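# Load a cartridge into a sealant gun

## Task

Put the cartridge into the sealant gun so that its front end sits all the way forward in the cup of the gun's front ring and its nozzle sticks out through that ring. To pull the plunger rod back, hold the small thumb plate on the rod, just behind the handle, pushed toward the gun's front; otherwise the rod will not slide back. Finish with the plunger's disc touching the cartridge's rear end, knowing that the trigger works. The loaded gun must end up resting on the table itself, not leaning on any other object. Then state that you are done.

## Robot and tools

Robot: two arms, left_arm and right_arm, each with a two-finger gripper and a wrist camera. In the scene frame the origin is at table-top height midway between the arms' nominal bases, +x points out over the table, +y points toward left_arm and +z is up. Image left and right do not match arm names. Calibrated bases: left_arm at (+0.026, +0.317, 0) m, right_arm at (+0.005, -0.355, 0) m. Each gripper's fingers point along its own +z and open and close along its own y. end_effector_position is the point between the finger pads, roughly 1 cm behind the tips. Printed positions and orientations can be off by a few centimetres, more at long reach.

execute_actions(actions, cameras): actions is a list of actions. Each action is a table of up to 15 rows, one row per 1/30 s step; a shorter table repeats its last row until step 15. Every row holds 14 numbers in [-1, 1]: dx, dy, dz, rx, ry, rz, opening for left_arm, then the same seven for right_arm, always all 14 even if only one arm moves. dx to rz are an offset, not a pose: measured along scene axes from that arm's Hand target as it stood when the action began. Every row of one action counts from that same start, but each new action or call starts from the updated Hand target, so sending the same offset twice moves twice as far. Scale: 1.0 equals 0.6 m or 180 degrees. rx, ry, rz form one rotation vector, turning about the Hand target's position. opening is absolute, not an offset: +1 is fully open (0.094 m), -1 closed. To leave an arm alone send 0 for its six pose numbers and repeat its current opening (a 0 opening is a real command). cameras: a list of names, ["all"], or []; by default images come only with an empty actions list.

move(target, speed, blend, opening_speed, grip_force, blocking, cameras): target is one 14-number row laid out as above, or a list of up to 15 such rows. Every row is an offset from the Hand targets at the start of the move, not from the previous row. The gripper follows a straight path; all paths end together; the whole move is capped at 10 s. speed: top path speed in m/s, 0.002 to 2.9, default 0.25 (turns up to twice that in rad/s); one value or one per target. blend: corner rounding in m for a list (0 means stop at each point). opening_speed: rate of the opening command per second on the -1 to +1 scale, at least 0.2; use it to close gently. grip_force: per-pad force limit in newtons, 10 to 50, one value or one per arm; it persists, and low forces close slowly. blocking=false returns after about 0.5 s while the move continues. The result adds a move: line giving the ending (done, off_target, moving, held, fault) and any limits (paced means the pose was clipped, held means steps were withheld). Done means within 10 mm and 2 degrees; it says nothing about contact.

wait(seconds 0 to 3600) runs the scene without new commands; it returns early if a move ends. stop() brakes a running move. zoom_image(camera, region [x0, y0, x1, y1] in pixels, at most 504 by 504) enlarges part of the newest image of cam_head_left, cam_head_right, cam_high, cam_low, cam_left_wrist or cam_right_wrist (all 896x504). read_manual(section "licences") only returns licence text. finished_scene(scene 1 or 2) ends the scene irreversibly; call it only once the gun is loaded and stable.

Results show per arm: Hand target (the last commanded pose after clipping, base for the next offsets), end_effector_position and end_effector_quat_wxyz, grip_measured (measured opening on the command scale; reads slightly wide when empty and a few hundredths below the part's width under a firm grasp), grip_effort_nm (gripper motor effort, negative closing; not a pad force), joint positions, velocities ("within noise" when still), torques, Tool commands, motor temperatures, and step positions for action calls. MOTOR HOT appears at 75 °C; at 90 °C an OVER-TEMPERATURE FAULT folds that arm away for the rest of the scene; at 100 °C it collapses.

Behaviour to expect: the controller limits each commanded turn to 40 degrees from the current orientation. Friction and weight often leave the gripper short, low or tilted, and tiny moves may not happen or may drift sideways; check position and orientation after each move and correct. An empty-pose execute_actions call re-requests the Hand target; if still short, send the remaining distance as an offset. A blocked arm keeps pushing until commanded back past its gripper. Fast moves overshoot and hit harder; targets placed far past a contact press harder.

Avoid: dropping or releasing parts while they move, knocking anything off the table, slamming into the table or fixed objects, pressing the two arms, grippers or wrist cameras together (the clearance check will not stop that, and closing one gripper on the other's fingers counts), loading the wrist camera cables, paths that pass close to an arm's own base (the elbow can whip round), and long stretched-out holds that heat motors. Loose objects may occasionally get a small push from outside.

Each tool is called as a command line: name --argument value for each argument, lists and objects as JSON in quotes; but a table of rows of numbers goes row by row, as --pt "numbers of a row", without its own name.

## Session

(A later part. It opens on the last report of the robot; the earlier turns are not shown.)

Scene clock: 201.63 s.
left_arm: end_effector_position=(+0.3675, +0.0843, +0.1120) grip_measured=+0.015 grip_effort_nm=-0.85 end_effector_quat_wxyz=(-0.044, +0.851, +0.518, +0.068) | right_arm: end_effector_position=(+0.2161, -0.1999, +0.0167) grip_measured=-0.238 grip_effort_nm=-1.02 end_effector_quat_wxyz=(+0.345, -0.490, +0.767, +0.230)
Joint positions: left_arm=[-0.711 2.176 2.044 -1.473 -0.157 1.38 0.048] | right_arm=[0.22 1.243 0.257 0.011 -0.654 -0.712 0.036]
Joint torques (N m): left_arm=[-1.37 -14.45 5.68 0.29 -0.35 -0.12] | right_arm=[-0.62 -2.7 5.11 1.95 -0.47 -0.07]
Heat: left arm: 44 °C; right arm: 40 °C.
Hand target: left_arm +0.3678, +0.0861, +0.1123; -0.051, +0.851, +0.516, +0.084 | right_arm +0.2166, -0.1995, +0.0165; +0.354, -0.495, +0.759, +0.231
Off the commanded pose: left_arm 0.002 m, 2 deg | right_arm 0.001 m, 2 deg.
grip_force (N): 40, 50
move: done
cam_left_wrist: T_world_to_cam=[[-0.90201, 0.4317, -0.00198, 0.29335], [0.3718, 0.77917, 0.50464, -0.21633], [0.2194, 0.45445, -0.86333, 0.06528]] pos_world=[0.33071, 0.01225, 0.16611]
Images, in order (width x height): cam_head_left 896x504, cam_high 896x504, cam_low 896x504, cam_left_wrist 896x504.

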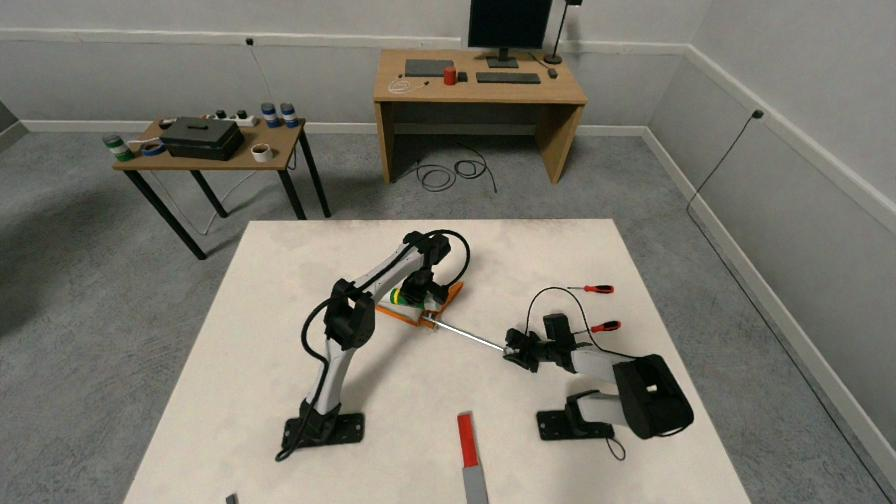

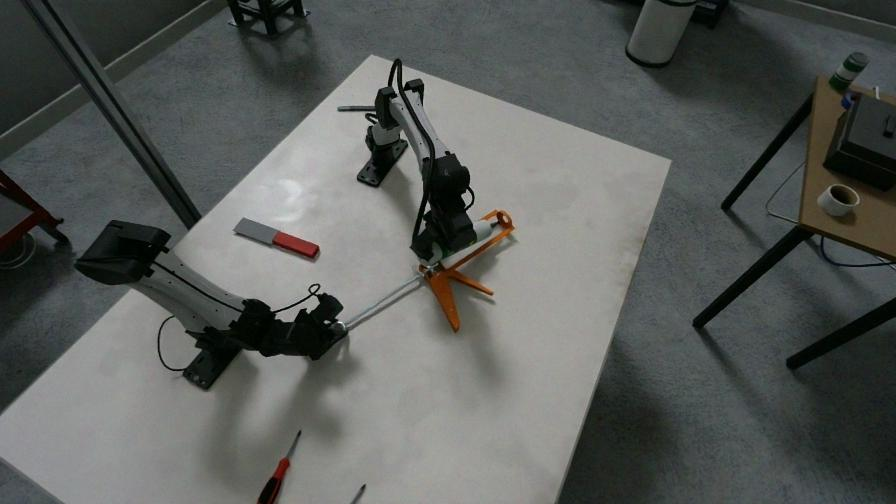

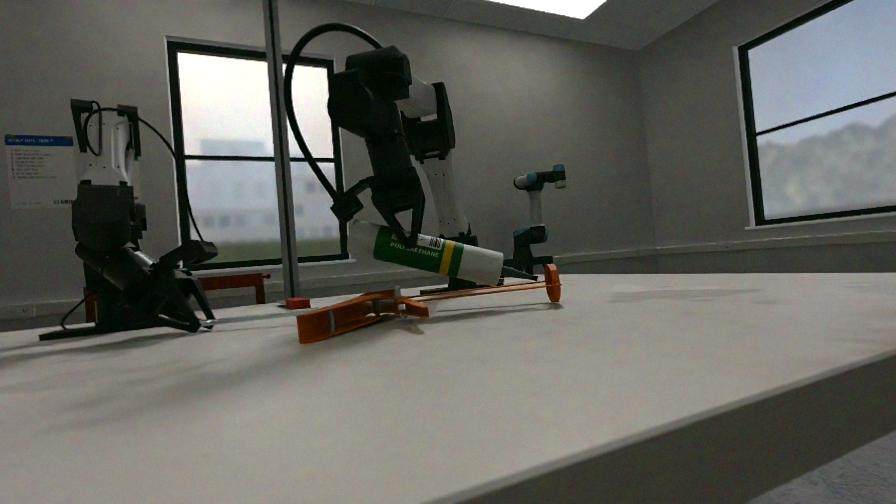

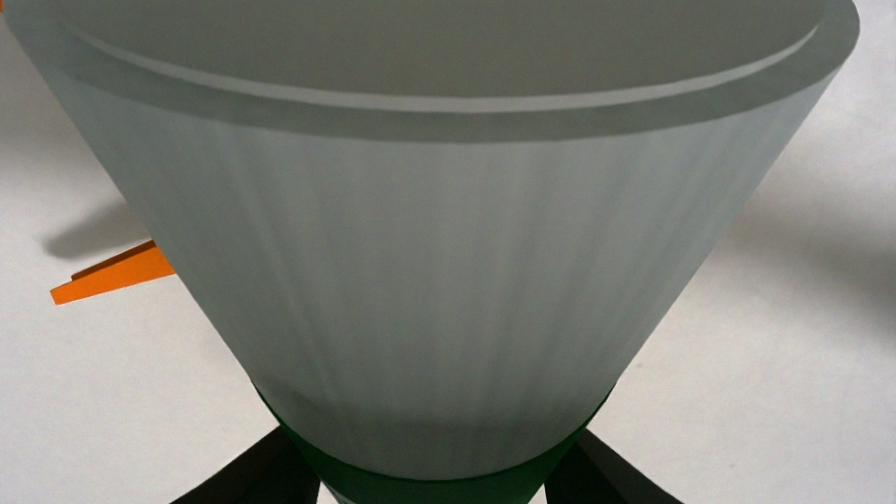

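move --pt "-0.0083 0.004 -0.0277 0.0246 -0.0128 0 -0.05 0 0 0 0 0 0 -0.45" --speed 0.1 --cameras '["cam_low", "cam_high"]'

zoom_image --camera "cam_low" --region '[340, 215, 580, 315]'

zoom_image --camera "cam_high" --region '[412, 202, 524, 265]'

Scene clock: 205.03 s.
left_arm: end_effector_position=(+0.3611, +0.0838, +0.0922) grip_measured=+0.015 grip_effort_nm=-0.85 end_effector_quat_wxyz=(-0.067, +0.849, +0.514, +0.101) | right_arm: end_effector_position=(+0.2161, -0.1999, +0.0167) grip_measured=-0.238 grip_effort_nm=-1.02 end_effector_quat_wxyz=(+0.345, -0.490, +0.767, +0.230)
Joint positions: left_arm=[-0.754 2.176 1.954 -1.414 -0.234 1.337 0.048] | right_arm=[0.22 1.243 0.257 0.011 -0.654 -0.712 0.036]
Joint torques (N m): left_arm=[-0.83 -14.91 5.7 0.16 -0.44 -0.15] | right_arm=[-0.62 -2.7 5.08 1.95 -0.48 -0.06]
Heat: left arm: 45 °C; right arm: 40 °C.
Hand target: left_arm +0.3629, +0.0885, +0.0957; -0.074, +0.846, +0.513, +0.121 | right_arm +0.2166, -0.1995, +0.0165; +0.354, -0.495, +0.759, +0.231
Off the commanded pose: left_arm 0.006 m, 2 deg | right_arm 0.001 m, 2 deg.
grip_force (N): 40, 50
move: done
Images, in order (width x height): cam_high 896x504, cam_low 896x504.

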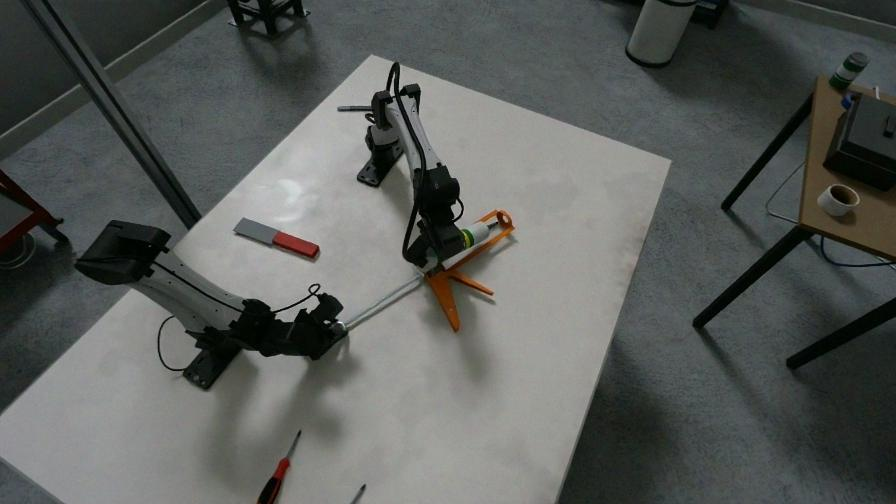

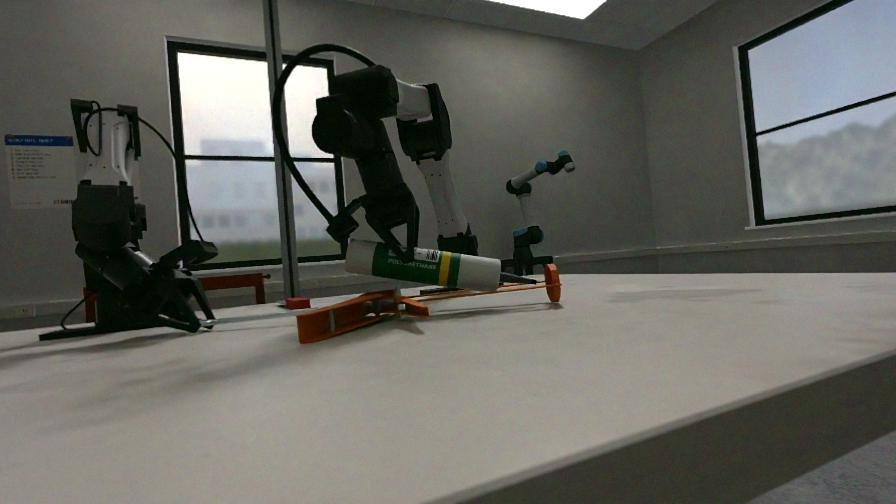

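Scaled by 2.100 from the camera's image (finer frame: 1280x720).

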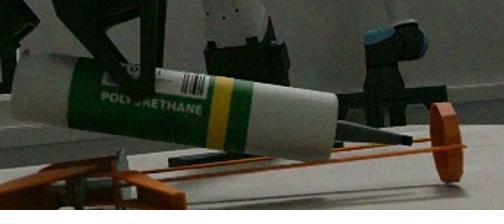

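Scaled by 4.500 from the camera's image (finer frame: 1280x720).

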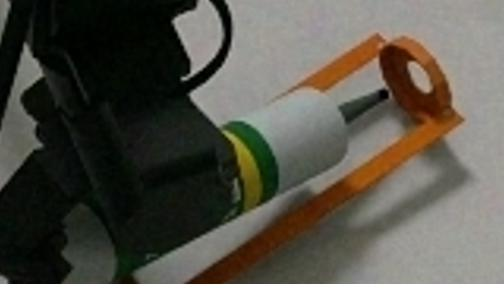

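move --pt "0.0247 0.0473 -0.0123 0 0 0 -0.05 0 0 0 0 0 0 -0.45" --speed 0.1 --cameras '["cam_low", "cam_high"]'

zoom_image --camera "cam_low" --region '[340, 215, 580, 315]'

zoom_image --camera "cam_high" --region '[412, 202, 524, 265]'

Scene clock: 207.23 s.
left_arm: end_effector_position=(+0.3741, +0.1088, +0.0741) grip_measured=+0.013 grip_effort_nm=-0.85 end_effector_quat_wxyz=(-0.080, +0.845, +0.519, +0.102) | right_arm: end_effector_position=(+0.2175, -0.1993, +0.0180) grip_measured=-0.238 grip_effort_nm=-1.01 end_effector_quat_wxyz=(+0.349, -0.491, +0.765, +0.229)
Joint positions: left_arm=[-0.691 2.175 1.877 -1.348 -0.249 1.385 0.048] | right_arm=[0.22 1.243 0.257 0.021 -0.657 -0.712 0.036]
Joint torques (N m): left_arm=[0.35 -18.22 5.03 0.14 -0.38 0.11] | right_arm=[-0.64 -2.7 5.09 1.87 -0.45 -0.06]
Heat: left arm: 45 °C; right arm: 40 °C.
Hand target: left_arm +0.3777, +0.1170, +0.0883; -0.074, +0.846, +0.513, +0.121 | right_arm +0.2166, -0.1994, +0.0166; +0.354, -0.495, +0.759, +0.231
Off the commanded pose: left_arm 0.017 m, 2 deg | right_arm 0.002 m, 1 deg.
grip_force (N): 40, 50
move: off_target (left_arm)
Images, in order (width x height): cam_high 896x504, cam_low 896x504.

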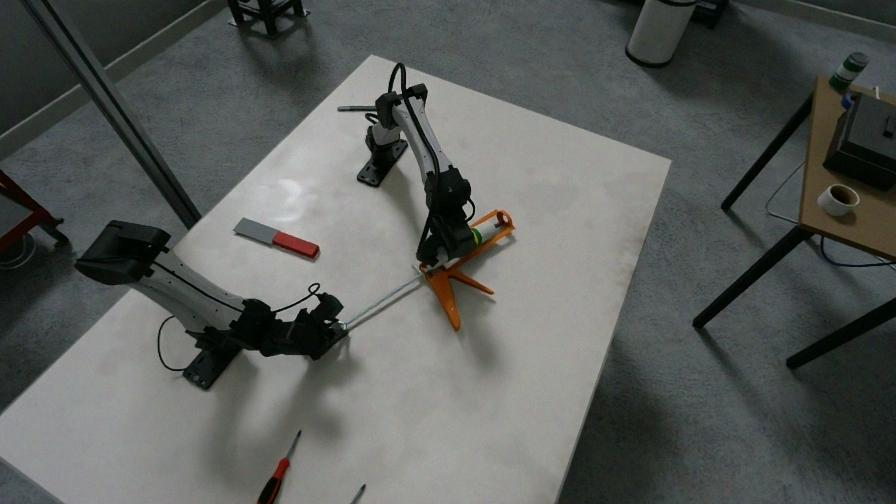

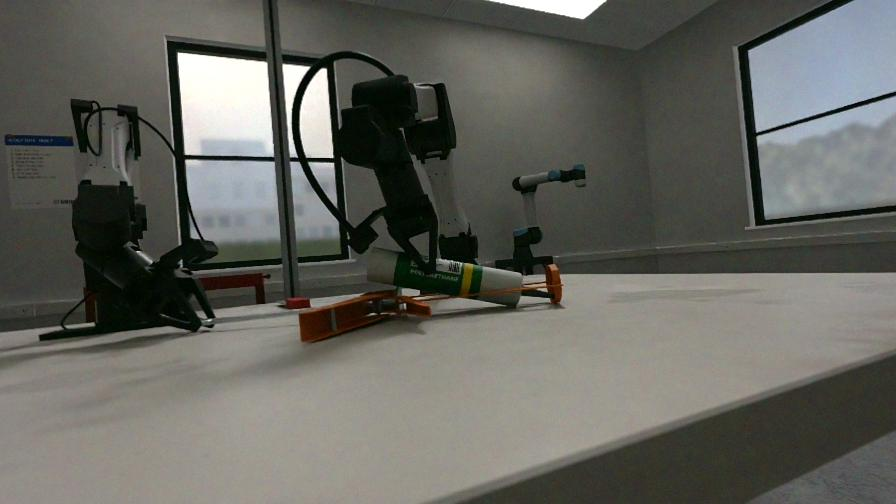

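Scaled by 2.100 from the camera's image (finer frame: 1280x720).

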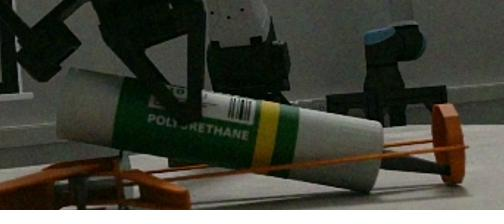

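Scaled by 4.500 from the camera's image (finer frame: 1280x720).

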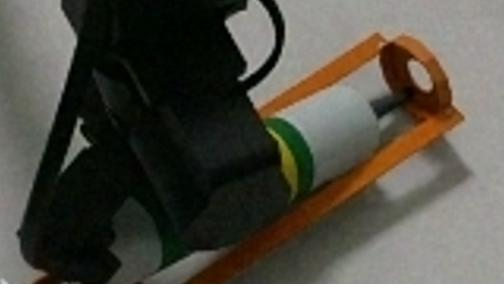

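move --pt "-0.0103 -0.0233 0.0262 0 0 0 -0.05 0 0 0 0 0 0 -0.45" --speed 0.1 --cameras '["cam_low", "cam_high"]'

zoom_image --camera "cam_low" --region '[340, 215, 580, 315]'

zoom_image --camera "cam_high" --region '[412, 202, 524, 265]'

Scene clock: 208.80 s.
left_arm: end_effector_position=(+0.3668, +0.1027, +0.0832) grip_measured=+0.013 grip_effort_nm=-0.85 end_effector_quat_wxyz=(-0.085, +0.849, +0.511, +0.101) | right_arm: end_effector_position=(+0.2175, -0.1993, +0.0180) grip_measured=-0.238 grip_effort_nm=-1.02 end_effector_quat_wxyz=(+0.349, -0.491, +0.765, +0.229)
Joint positions: left_arm=[-0.715 2.175 1.912 -1.397 -0.249 1.378 0.048] | right_arm=[0.22 1.243 0.257 0.021 -0.657 -0.712 0.036]
Joint torques (N m): left_arm=[-0.76 -16.66 9.73 -0.17 -0.34 -0.15] | right_arm=[-0.62 -2.7 5.09 1.86 -0.46 -0.06]
Heat: left arm: 45 °C; right arm: 40 °C.
Hand target: left_arm +0.3716, +0.1029, +0.1041; -0.074, +0.846, +0.513, +0.121 | right_arm +0.2166, -0.1995, +0.0165; +0.354, -0.495, +0.759, +0.231
Off the commanded pose: left_arm 0.021 m, 3 deg | right_arm 0.002 m, 1 deg.
grip_force (N): 40, 50
move: off_target (left_arm)
Images, in order (width x height): cam_high 896x504, cam_low 896x504.

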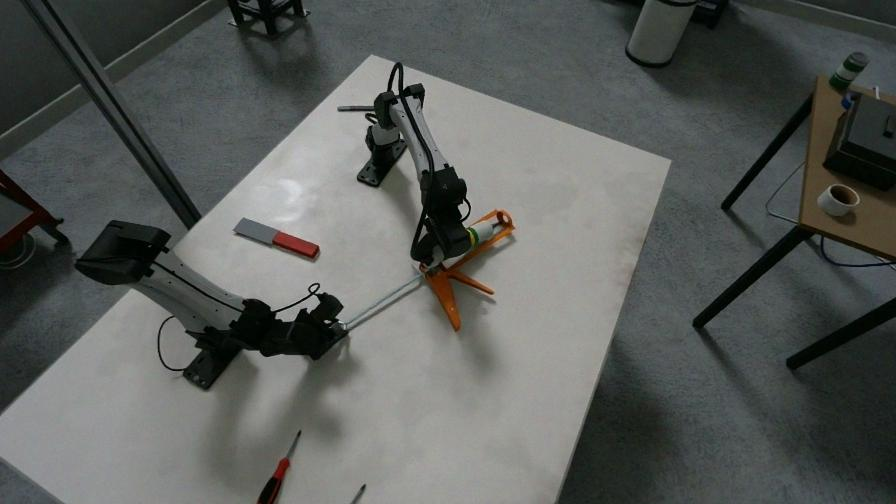

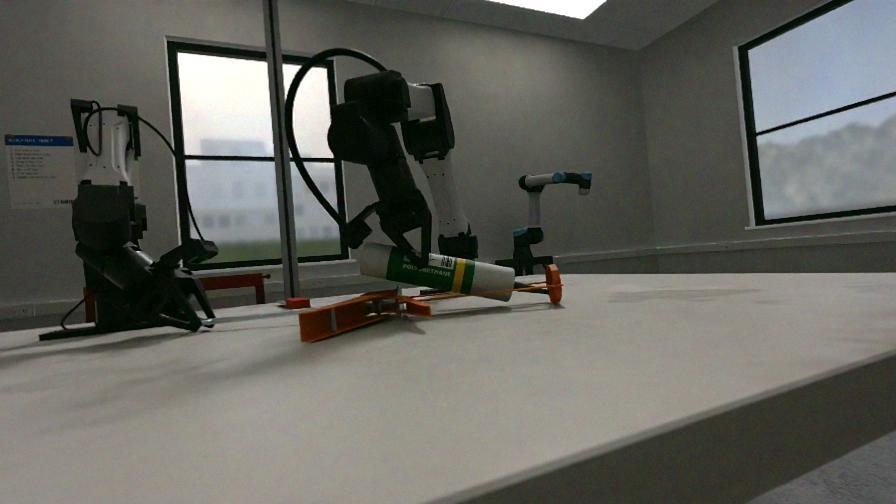

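Scaled by 2.100 from the camera's image (finer frame: 1280x720).

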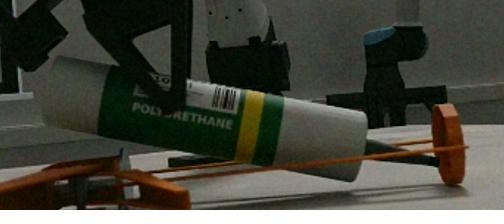

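Scaled by 4.500 from the camera's image (finer frame: 1280x720).

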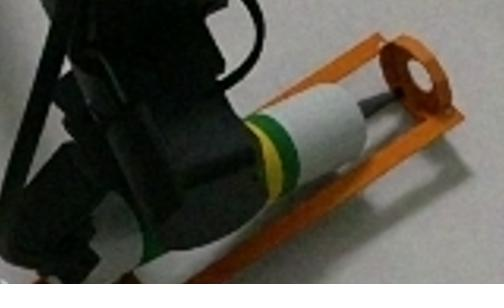

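move --pt "-0.0053 -0.0103 0.03 0 0 0 -0.05 0 0 0 0 0 0 -0.45" --speed 0.1 --cameras '["cam_low", "cam_high"]'

zoom_image --camera "cam_low" --region '[340, 215, 580, 315]'

zoom_image --camera "cam_high" --region '[412, 202, 524, 265]'

Scene clock: 210.17 s.
left_arm: end_effector_position=(+0.3648, +0.0972, +0.1076) grip_measured=+0.013 grip_effort_nm=-0.85 end_effector_quat_wxyz=(-0.080, +0.848, +0.513, +0.103) | right_arm: end_effector_position=(+0.2175, -0.1993, +0.0181) grip_measured=-0.238 grip_effort_nm=-1.02 end_effector_quat_wxyz=(+0.349, -0.491, +0.764, +0.230)
Joint positions: left_arm=[-0.728 2.175 2.009 -1.487 -0.249 1.361 0.048] | right_arm=[0.22 1.243 0.257 0.021 -0.657 -0.712 0.036]
Joint torques (N m): left_arm=[-1.03 -15.01 9.68 -0.13 -0.33 -0.14] | right_arm=[-0.64 -2.69 5.09 1.87 -0.45 -0.06]
Heat: left arm: 46 °C; right arm: 40 °C.
Hand target: left_arm +0.3684, +0.0967, +0.1221; -0.074, +0.846, +0.513, +0.121 | right_arm +0.2166, -0.1994, +0.0165; +0.354, -0.495, +0.759, +0.231
Off the commanded pose: left_arm 0.015 m, 2 deg | right_arm 0.002 m, 1 deg.
grip_force (N): 40, 50
move: off_target (left_arm)
Images, in order (width x height): cam_high 896x504, cam_low 896x504.

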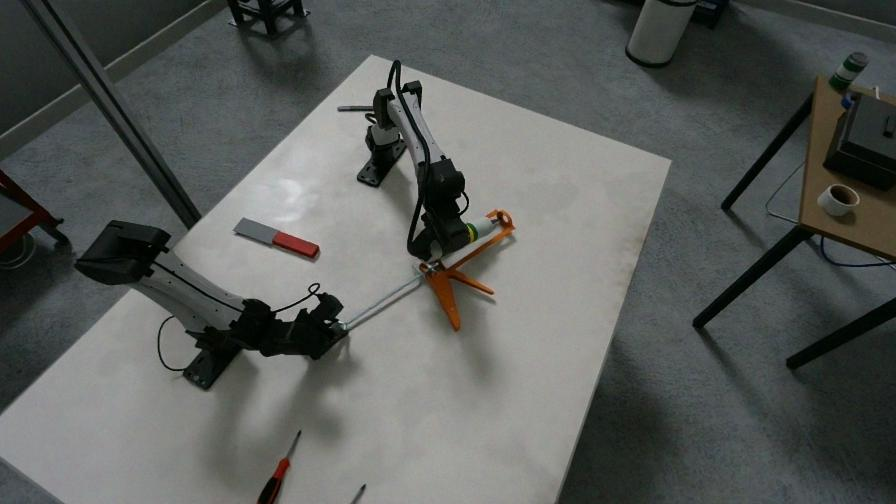

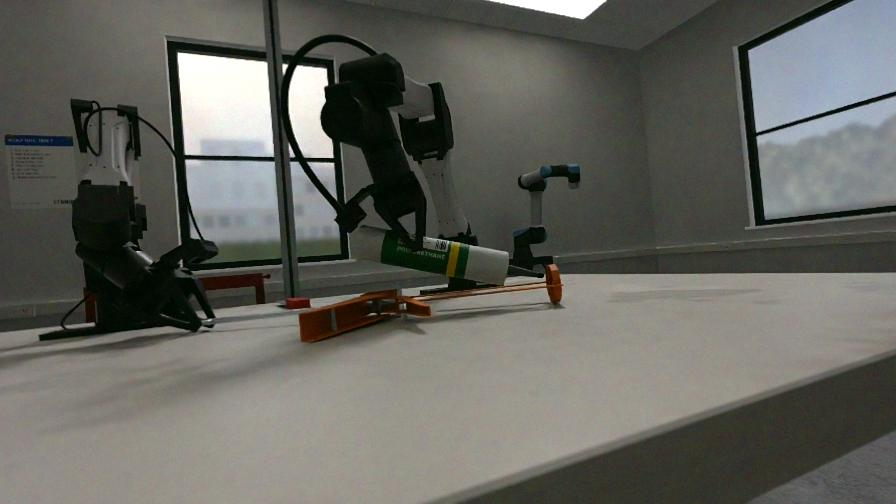

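Scaled by 2.100 from the camera's image (finer frame: 1280x720).

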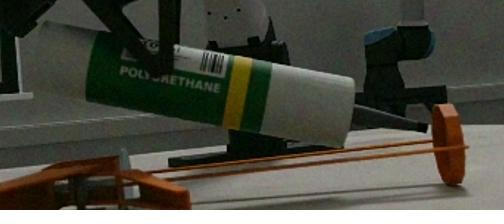

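Scaled by 4.500 from the camera's image (finer frame: 1280x720).

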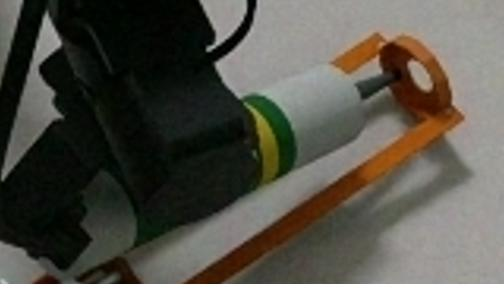

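move --pt "0.0178 0.0377 -0.0202 0 0 0 -0.05 0 0 0 0 0 0 -0.45" --speed 0.08 --cameras '["cam_low", "cam_high"]'

zoom_image --camera "cam_low" --region '[340, 215, 580, 315]'

zoom_image --camera "cam_high" --region '[412, 202, 524, 265]'

Scene clock: 212.17 s.
left_arm: end_effector_position=(+0.3768, +0.1136, +0.0932) grip_measured=+0.013 grip_effort_nm=-0.85 end_effector_quat_wxyz=(-0.082, +0.845, +0.518, +0.101) | right_arm: end_effector_position=(+0.2175, -0.1993, +0.0181) grip_measured=-0.238 grip_effort_nm=-1.02 end_effector_quat_wxyz=(+0.349, -0.491, +0.764, +0.230)
Joint positions: left_arm=[-0.678 2.175 1.953 -1.426 -0.249 1.399 0.048] | right_arm=[0.22 1.243 0.257 0.021 -0.657 -0.712 0.036]
Joint torques (N m): left_arm=[-0.25 -18.28 5.64 0.11 -0.35 0.05] | right_arm=[-0.65 -2.67 5.08 1.87 -0.45 -0.06]
Heat: left arm: 46 °C; right arm: 40 °C.
Hand target: left_arm +0.3790, +0.1194, +0.1099; -0.074, +0.846, +0.513, +0.121 | right_arm +0.2166, -0.1994, +0.0165; +0.354, -0.495, +0.759, +0.231
Off the commanded pose: left_arm 0.018 m, 3 deg | right_arm 0.002 m, 1 deg.
grip_force (N): 40, 50
move: off_target (left_arm)
Images, in order (width x height): cam_high 896x504, cam_low 896x504.

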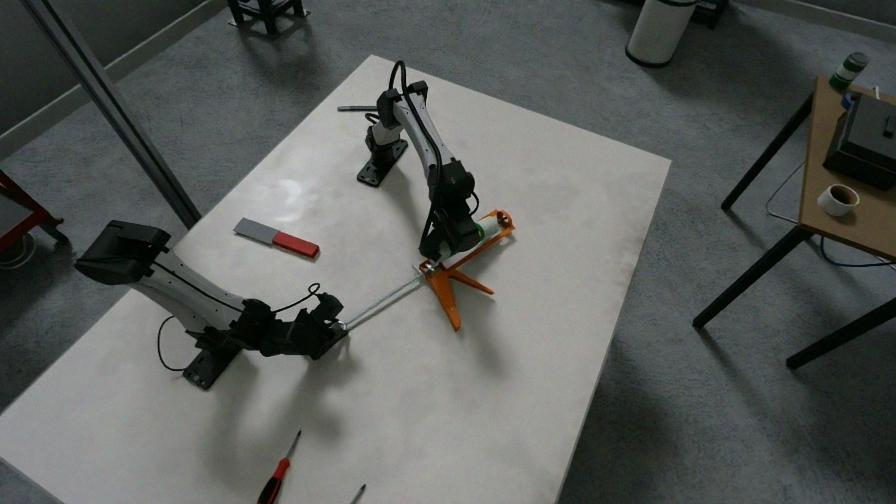

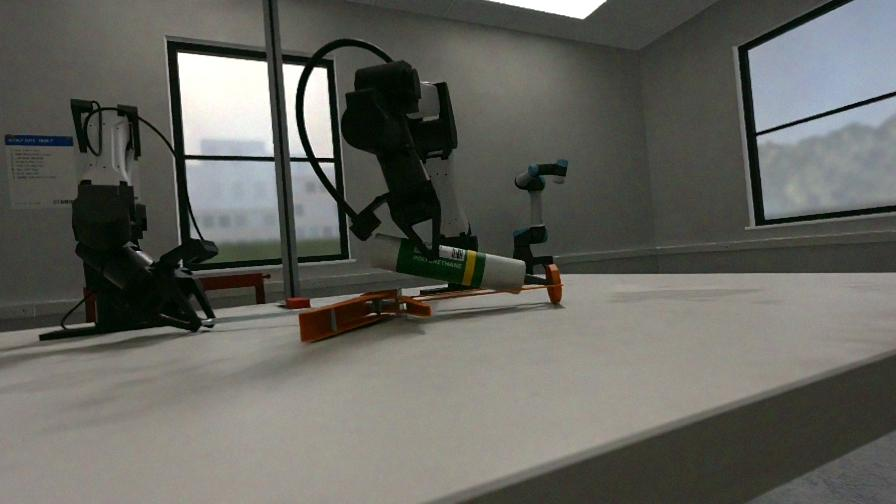

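Scaled by 2.100 from the camera's image (finer frame: 1280x720).

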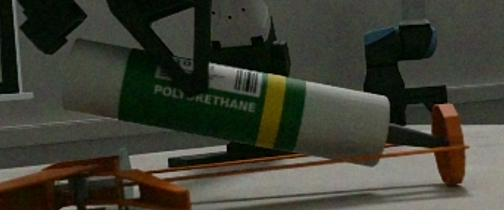

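Scaled by 4.500 from the camera's image (finer frame: 1280x720).

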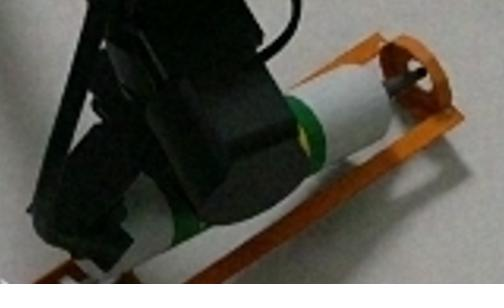

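move --pt "0.018 0.0347 -0.0258 0.0148 -0.0077 0 -0.05 0 0 0 0 0 0 -0.45" --speed 0.06 --cameras '["cam_low", "cam_high", "cam_left_wrist"]'

zoom_image --camera "cam_low" --region '[340, 215, 580, 315]'

zoom_image --camera "cam_high" --region '[412, 202, 524, 265]'

Scene clock: 214.77 s.
left_arm: end_effector_position=(+0.3854, +0.1326, +0.0728) grip_measured=+0.013 grip_effort_nm=-0.85 end_effector_quat_wxyz=(-0.099, +0.844, +0.514, +0.117) | right_arm: end_effector_position=(+0.2175, -0.1992, +0.0182) grip_measured=-0.238 grip_effort_nm=-1.01 end_effector_quat_wxyz=(+0.349, -0.491, +0.764, +0.230)
Joint positions: left_arm=[-0.646 2.175 1.863 -1.344 -0.295 1.434 0.048] | right_arm=[0.22 1.243 0.257 0.021 -0.658 -0.712 0.036]
Joint torques (N m): left_arm=[0.14 -19.41 5.55 0.12 -0.46 0.08] | right_arm=[-0.64 -2.7 5.08 1.86 -0.44 -0.06]
Heat: left arm: 46 °C; right arm: 40 °C.
Hand target: left_arm +0.3898, +0.1402, +0.0944; -0.087, +0.843, +0.511, +0.143 | right_arm +0.2166, -0.1994, +0.0166; +0.354, -0.495, +0.759, +0.231
Off the commanded pose: left_arm 0.023 m, 3 deg | right_arm 0.002 m, 1 deg.
grip_force (N): 40, 50
move: off_target (left_arm)
cam_left_wrist: T_world_to_cam=[[-0.90389, 0.42631, 0.03527, 0.28734], [0.3534, 0.69776, 0.62308, -0.23163], [0.24102, 0.57566, -0.78136, -0.02487]] pos_world=[0.34758, 0.05345, 0.11476]
Images, in order (width x height): cam_high 896x504, cam_low 896x504, cam_left_wrist 896x504.

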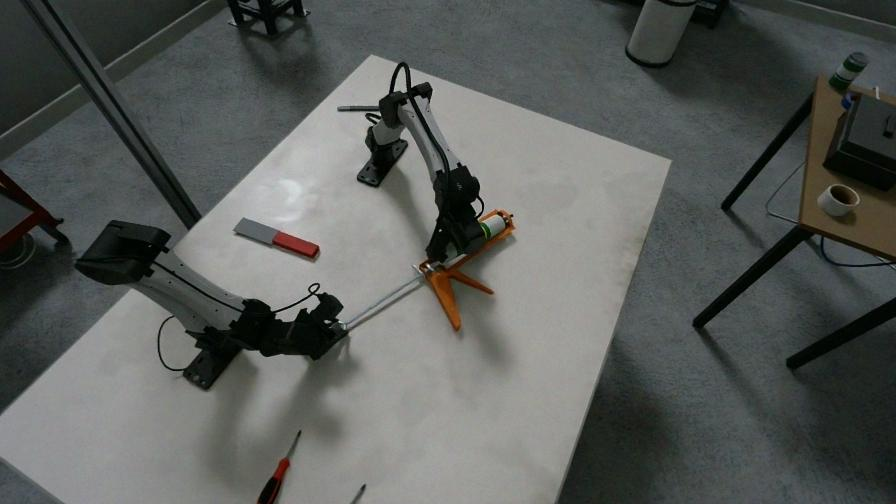

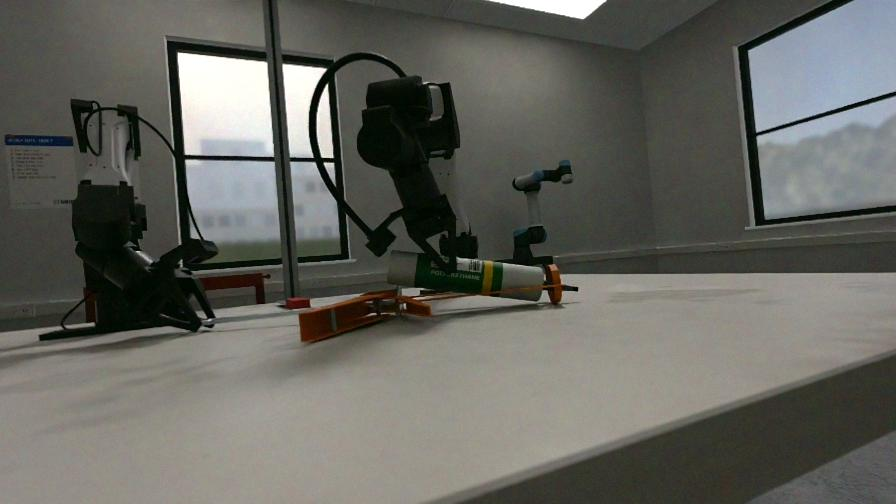

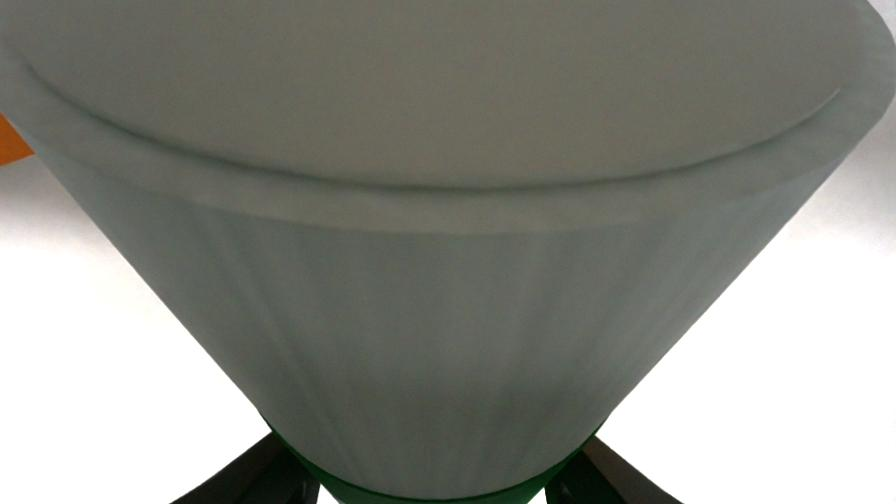

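Scaled by 2.100 from the camera's image (finer frame: 1280x720).

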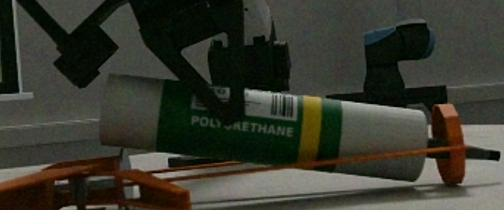

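Scaled by 4.500 from the camera's image (finer frame: 1280x720).

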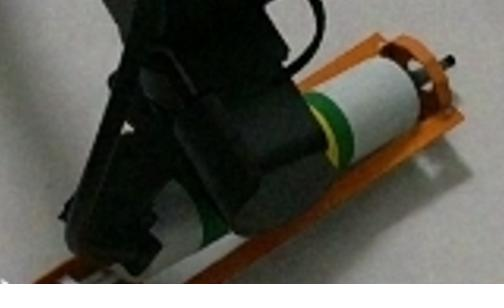

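move --pt "0.004 0.008 0.007 -0.0128 0.0067 0 -0.05 0 0 0 0 0 0 -0.45" --speed 0.06 --cameras '["cam_low", "cam_high"]'

zoom_image --camera "cam_low" --region '[340, 215, 580, 315]'

zoom_image --camera "cam_high" --region '[412, 202, 524, 265]'

Scene clock: 217.07 s.
left_arm: end_effector_position=(+0.3901, +0.1418, +0.0773) grip_measured=+0.013 grip_effort_nm=-0.85 end_effector_quat_wxyz=(-0.093, +0.845, +0.514, +0.110) | right_arm: end_effector_position=(+0.2175, -0.1992, +0.0182) grip_measured=-0.238 grip_effort_nm=-1.01 end_effector_quat_wxyz=(+0.349, -0.491, +0.764, +0.230)
Joint positions: left_arm=[-0.614 2.162 1.863 -1.344 -0.28 1.47 0.048] | right_arm=[0.22 1.243 0.257 0.021 -0.658 -0.712 0.036]
Joint torques (N m): left_arm=[0.1 -19.25 6.24 0.15 -0.18 0.08] | right_arm=[-0.62 -2.76 5.09 1.87 -0.44 -0.06]
Heat: left arm: 48 °C; right arm: 40 °C.
Hand target: left_arm +0.3922, +0.1450, +0.0986; -0.076, +0.846, +0.513, +0.124 | right_arm +0.2166, -0.1994, +0.0166; +0.354, -0.495, +0.759, +0.231
Off the commanded pose: left_arm 0.022 m, 3 deg | right_arm 0.002 m, 1 deg.
grip_force (N): 40, 50
move: off_target (left_arm)
Images, in order (width x height): cam_high 896x504, cam_low 896x504.

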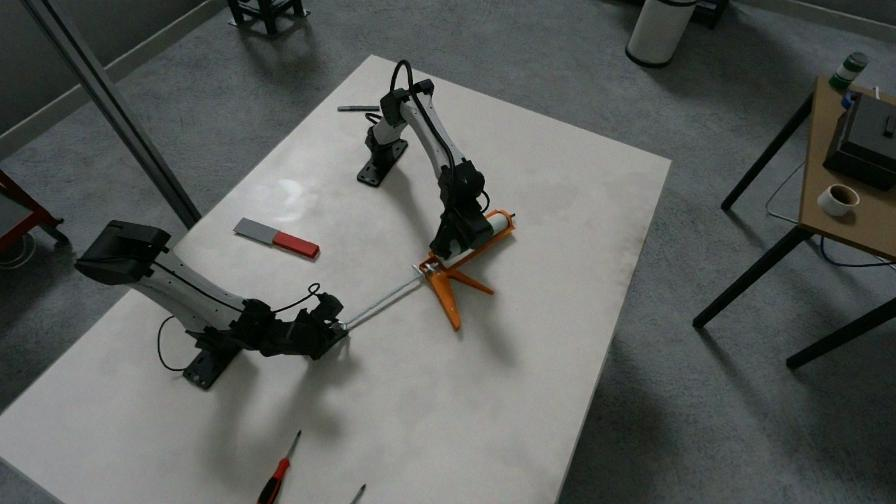

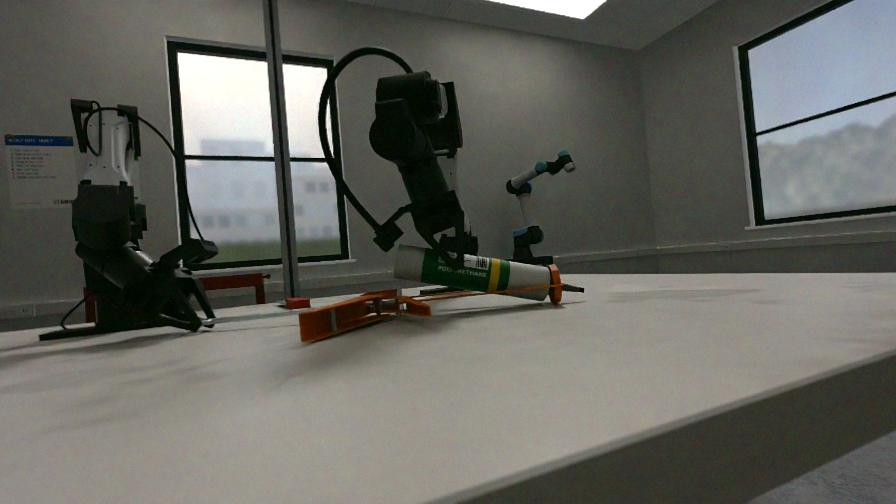

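Scaled by 2.100 from the camera's image (finer frame: 1280x720).

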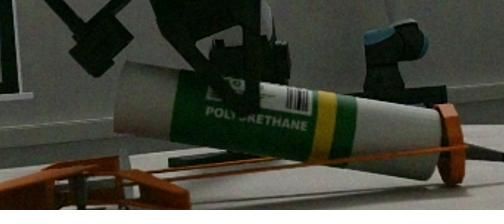

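Scaled by 4.500 from the camera's image (finer frame: 1280x720).

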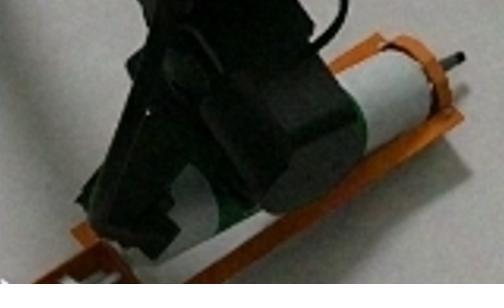

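move --pt "0.006 0.0095 -0.002 0 0 0 -0.05 0 0 0 0 0 0 -0.45" --speed 0.05 --cameras '["cam_low", "cam_high", "cam_left_wrist"]'

zoom_image --camera "cam_low" --region '[340, 215, 580, 315]'

zoom_image --camera "cam_high" --region '[412, 202, 524, 265]'

Scene clock: 218.43 s.
left_arm: end_effector_position=(+0.3936, +0.1459, +0.0772) grip_measured=+0.013 grip_effort_nm=-0.85 end_effector_quat_wxyz=(-0.092, +0.846, +0.513, +0.110) | right_arm: end_effector_position=(+0.2175, -0.1992, +0.0182) grip_measured=-0.238 grip_effort_nm=-1.01 end_effector_quat_wxyz=(+0.349, -0.491, +0.764, +0.230)
Joint positions: left_arm=[-0.601 2.162 1.863 -1.339 -0.279 1.486 0.048] | right_arm=[0.22 1.243 0.257 0.021 -0.658 -0.712 0.036]
Joint torques (N m): left_arm=[0.17 -19.29 5.6 0.17 -0.19 0.08] | right_arm=[-0.64 -2.69 5.08 1.87 -0.44 -0.06]
Motor temperatures (°C): left_arm=[23 49 35 24 23 22 24] | right_arm=[24 31 34 40 23 21 27]
Heat: left arm: 49 °C; right arm: 40 °C.
Hand target: left_arm +0.3958, +0.1506, +0.0974; -0.076, +0.846, +0.513, +0.124 | right_arm +0.2166, -0.1994, +0.0166; +0.354, -0.495, +0.759, +0.231
Off the commanded pose: left_arm 0.021 m, 3 deg | right_arm 0.002 m, 1 deg.
grip_force (N): 40, 50
move: off_target (left_arm)
cam_left_wrist: T_world_to_cam=[[-0.90223, 0.42996, 0.03329, 0.28787], [0.35997, 0.70837, 0.60715, -0.24941], [0.23747, 0.55978, -0.79389, -0.02639]] pos_world=[0.35578, 0.06767, 0.1209]
Images, in order (width x height): cam_high 896x504, cam_low 896x504, cam_left_wrist 896x504.

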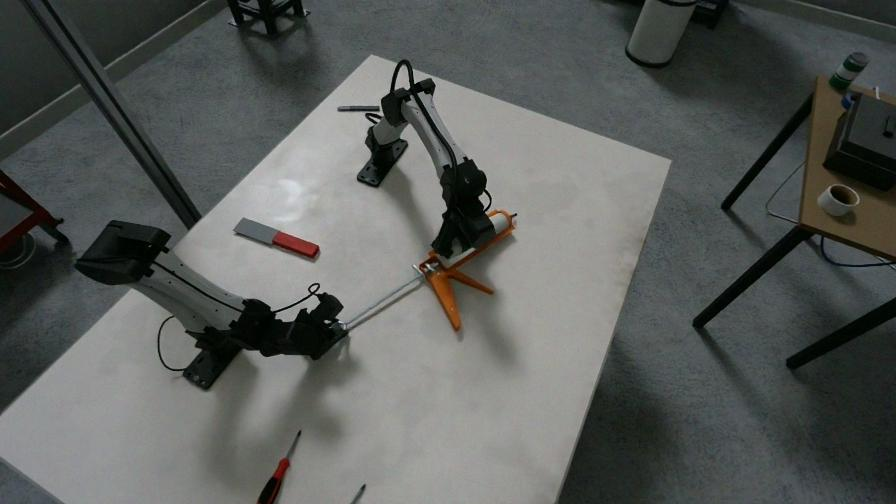

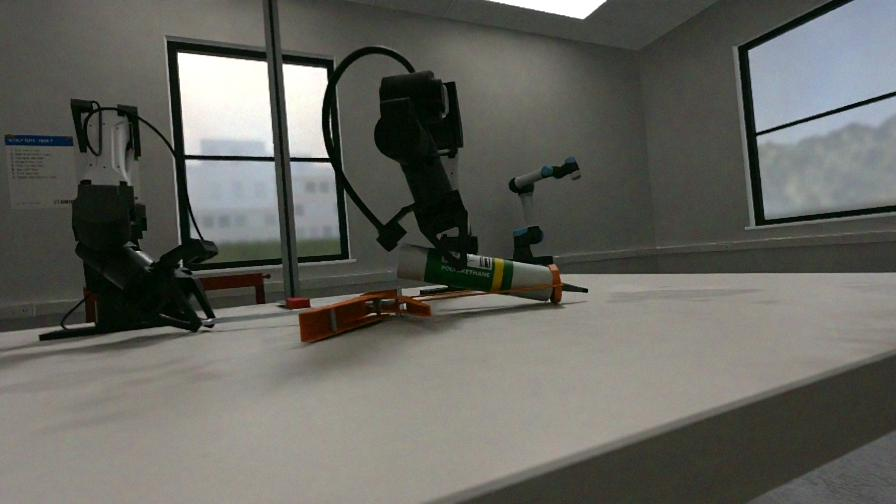

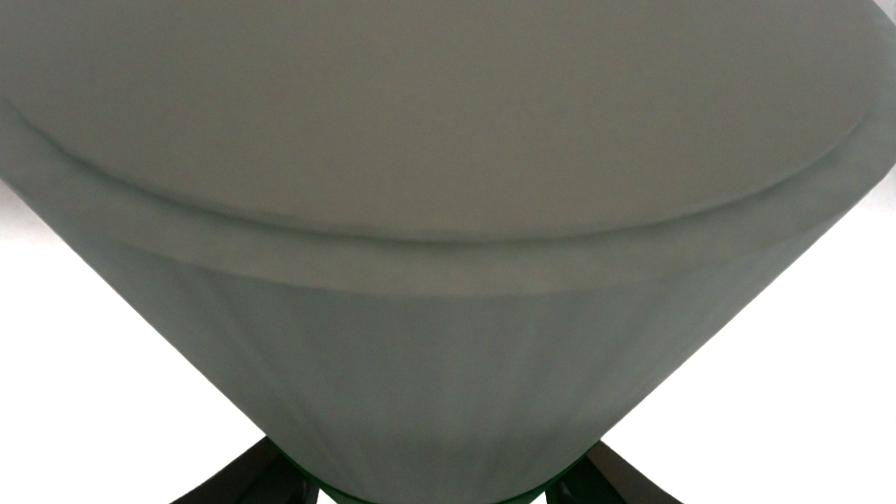

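Scaled by 2.100 from the camera's image (finer frame: 1280x720).

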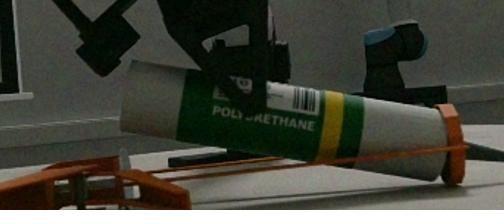

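Scaled by 4.500 from the camera's image (finer frame: 1280x720).

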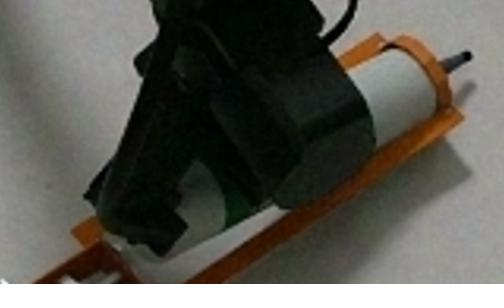

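zoom_image --camera "cam_low" --region '[360, 235, 460, 325]'

zoom_image --camera "cam_high" --region '[405, 235, 475, 285]'

Scaled by 5.040 from the camera's image (finer frame: 1280x720).

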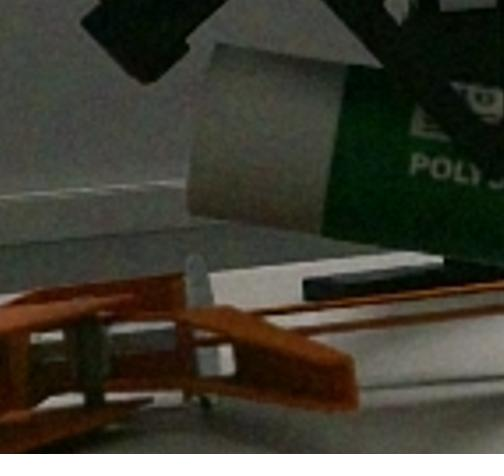

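Scaled by 7.200 from the camera's image (finer frame: 1280x720).

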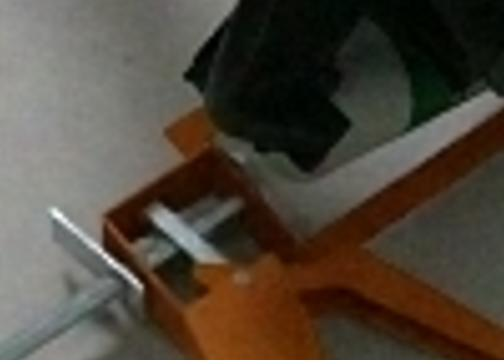

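move --pt "0.0055 0.0095 -0.001 0 0 0 -0.05 0 0 0 0 0 0 -0.45" --speed 0.05 --cameras '["cam_low", "cam_high"]'

zoom_image --camera "cam_low" --region '[360, 235, 460, 325]'

zoom_image --camera "cam_low" --region '[490, 240, 600, 320]'

Scene clock: 220.23 s.
left_arm: end_effector_position=(+0.3956, +0.1513, +0.0759) grip_measured=+0.013 grip_effort_nm=-0.85 end_effector_quat_wxyz=(-0.093, +0.846, +0.514, +0.106) | right_arm: end_effector_position=(+0.2175, -0.1991, +0.0182) grip_measured=-0.238 grip_effort_nm=-1.02 end_effector_quat_wxyz=(+0.349, -0.491, +0.764, +0.230)
Joint positions: left_arm=[-0.585 2.161 1.857 -1.334 -0.275 1.501 0.048] | right_arm=[0.22 1.243 0.257 0.021 -0.658 -0.712 0.036]
Joint torques (N m): left_arm=[0.35 -19.38 5.64 0.2 -0.24 0.11] | right_arm=[-0.64 -2.69 5.05 1.86 -0.44 -0.06]
Heat: left arm: 51 °C; right arm: 40 °C.
Hand target: left_arm +0.3991, +0.1564, +0.0967; -0.076, +0.846, +0.513, +0.124 | right_arm +0.2166, -0.1995, +0.0166; +0.354, -0.495, +0.759, +0.231
Off the commanded pose: left_arm 0.022 m, 3 deg | right_arm 0.002 m, 1 deg.
grip_force (N): 40, 50
move: off_target (left_arm)
Images, in order (width x height): cam_high 896x504, cam_low 896x504.

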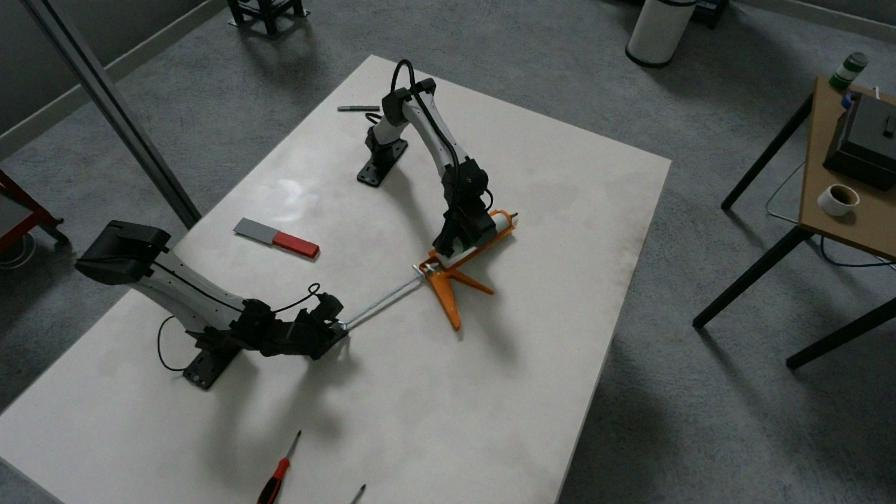

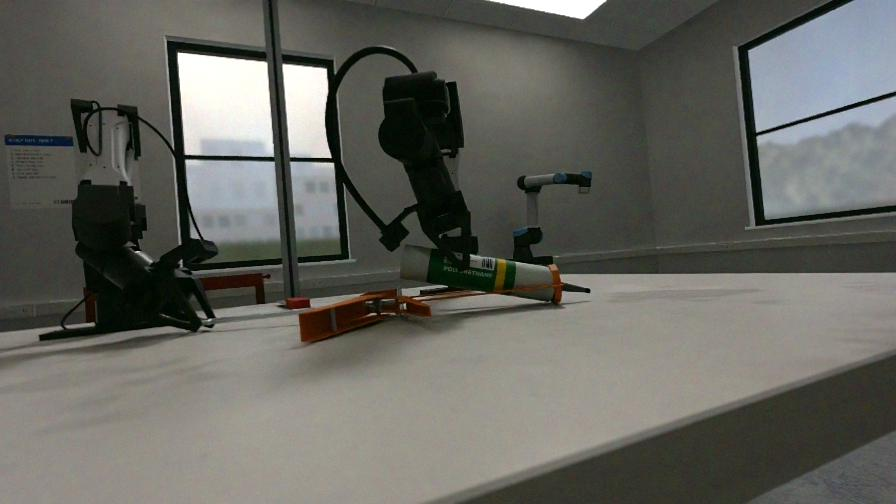

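Scaled by 5.040 from the camera's image (finer frame: 1280x720).

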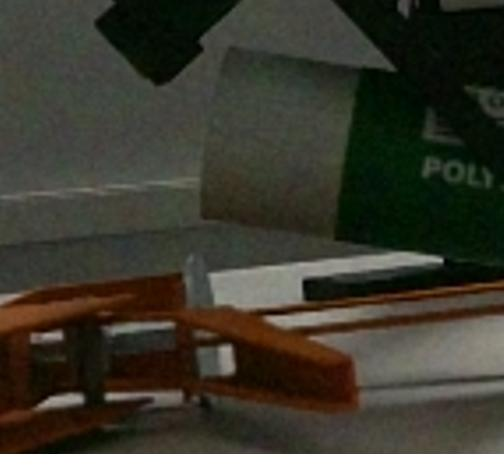

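Scaled by 4.582 from the camera's image (finer frame: 1280x720).

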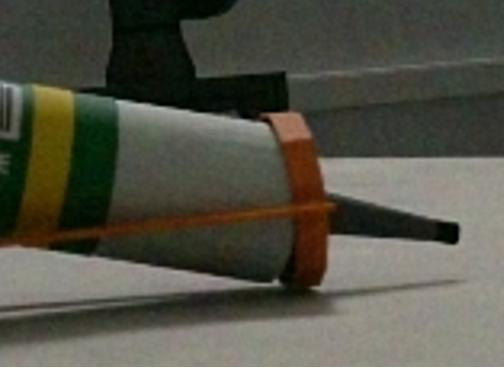

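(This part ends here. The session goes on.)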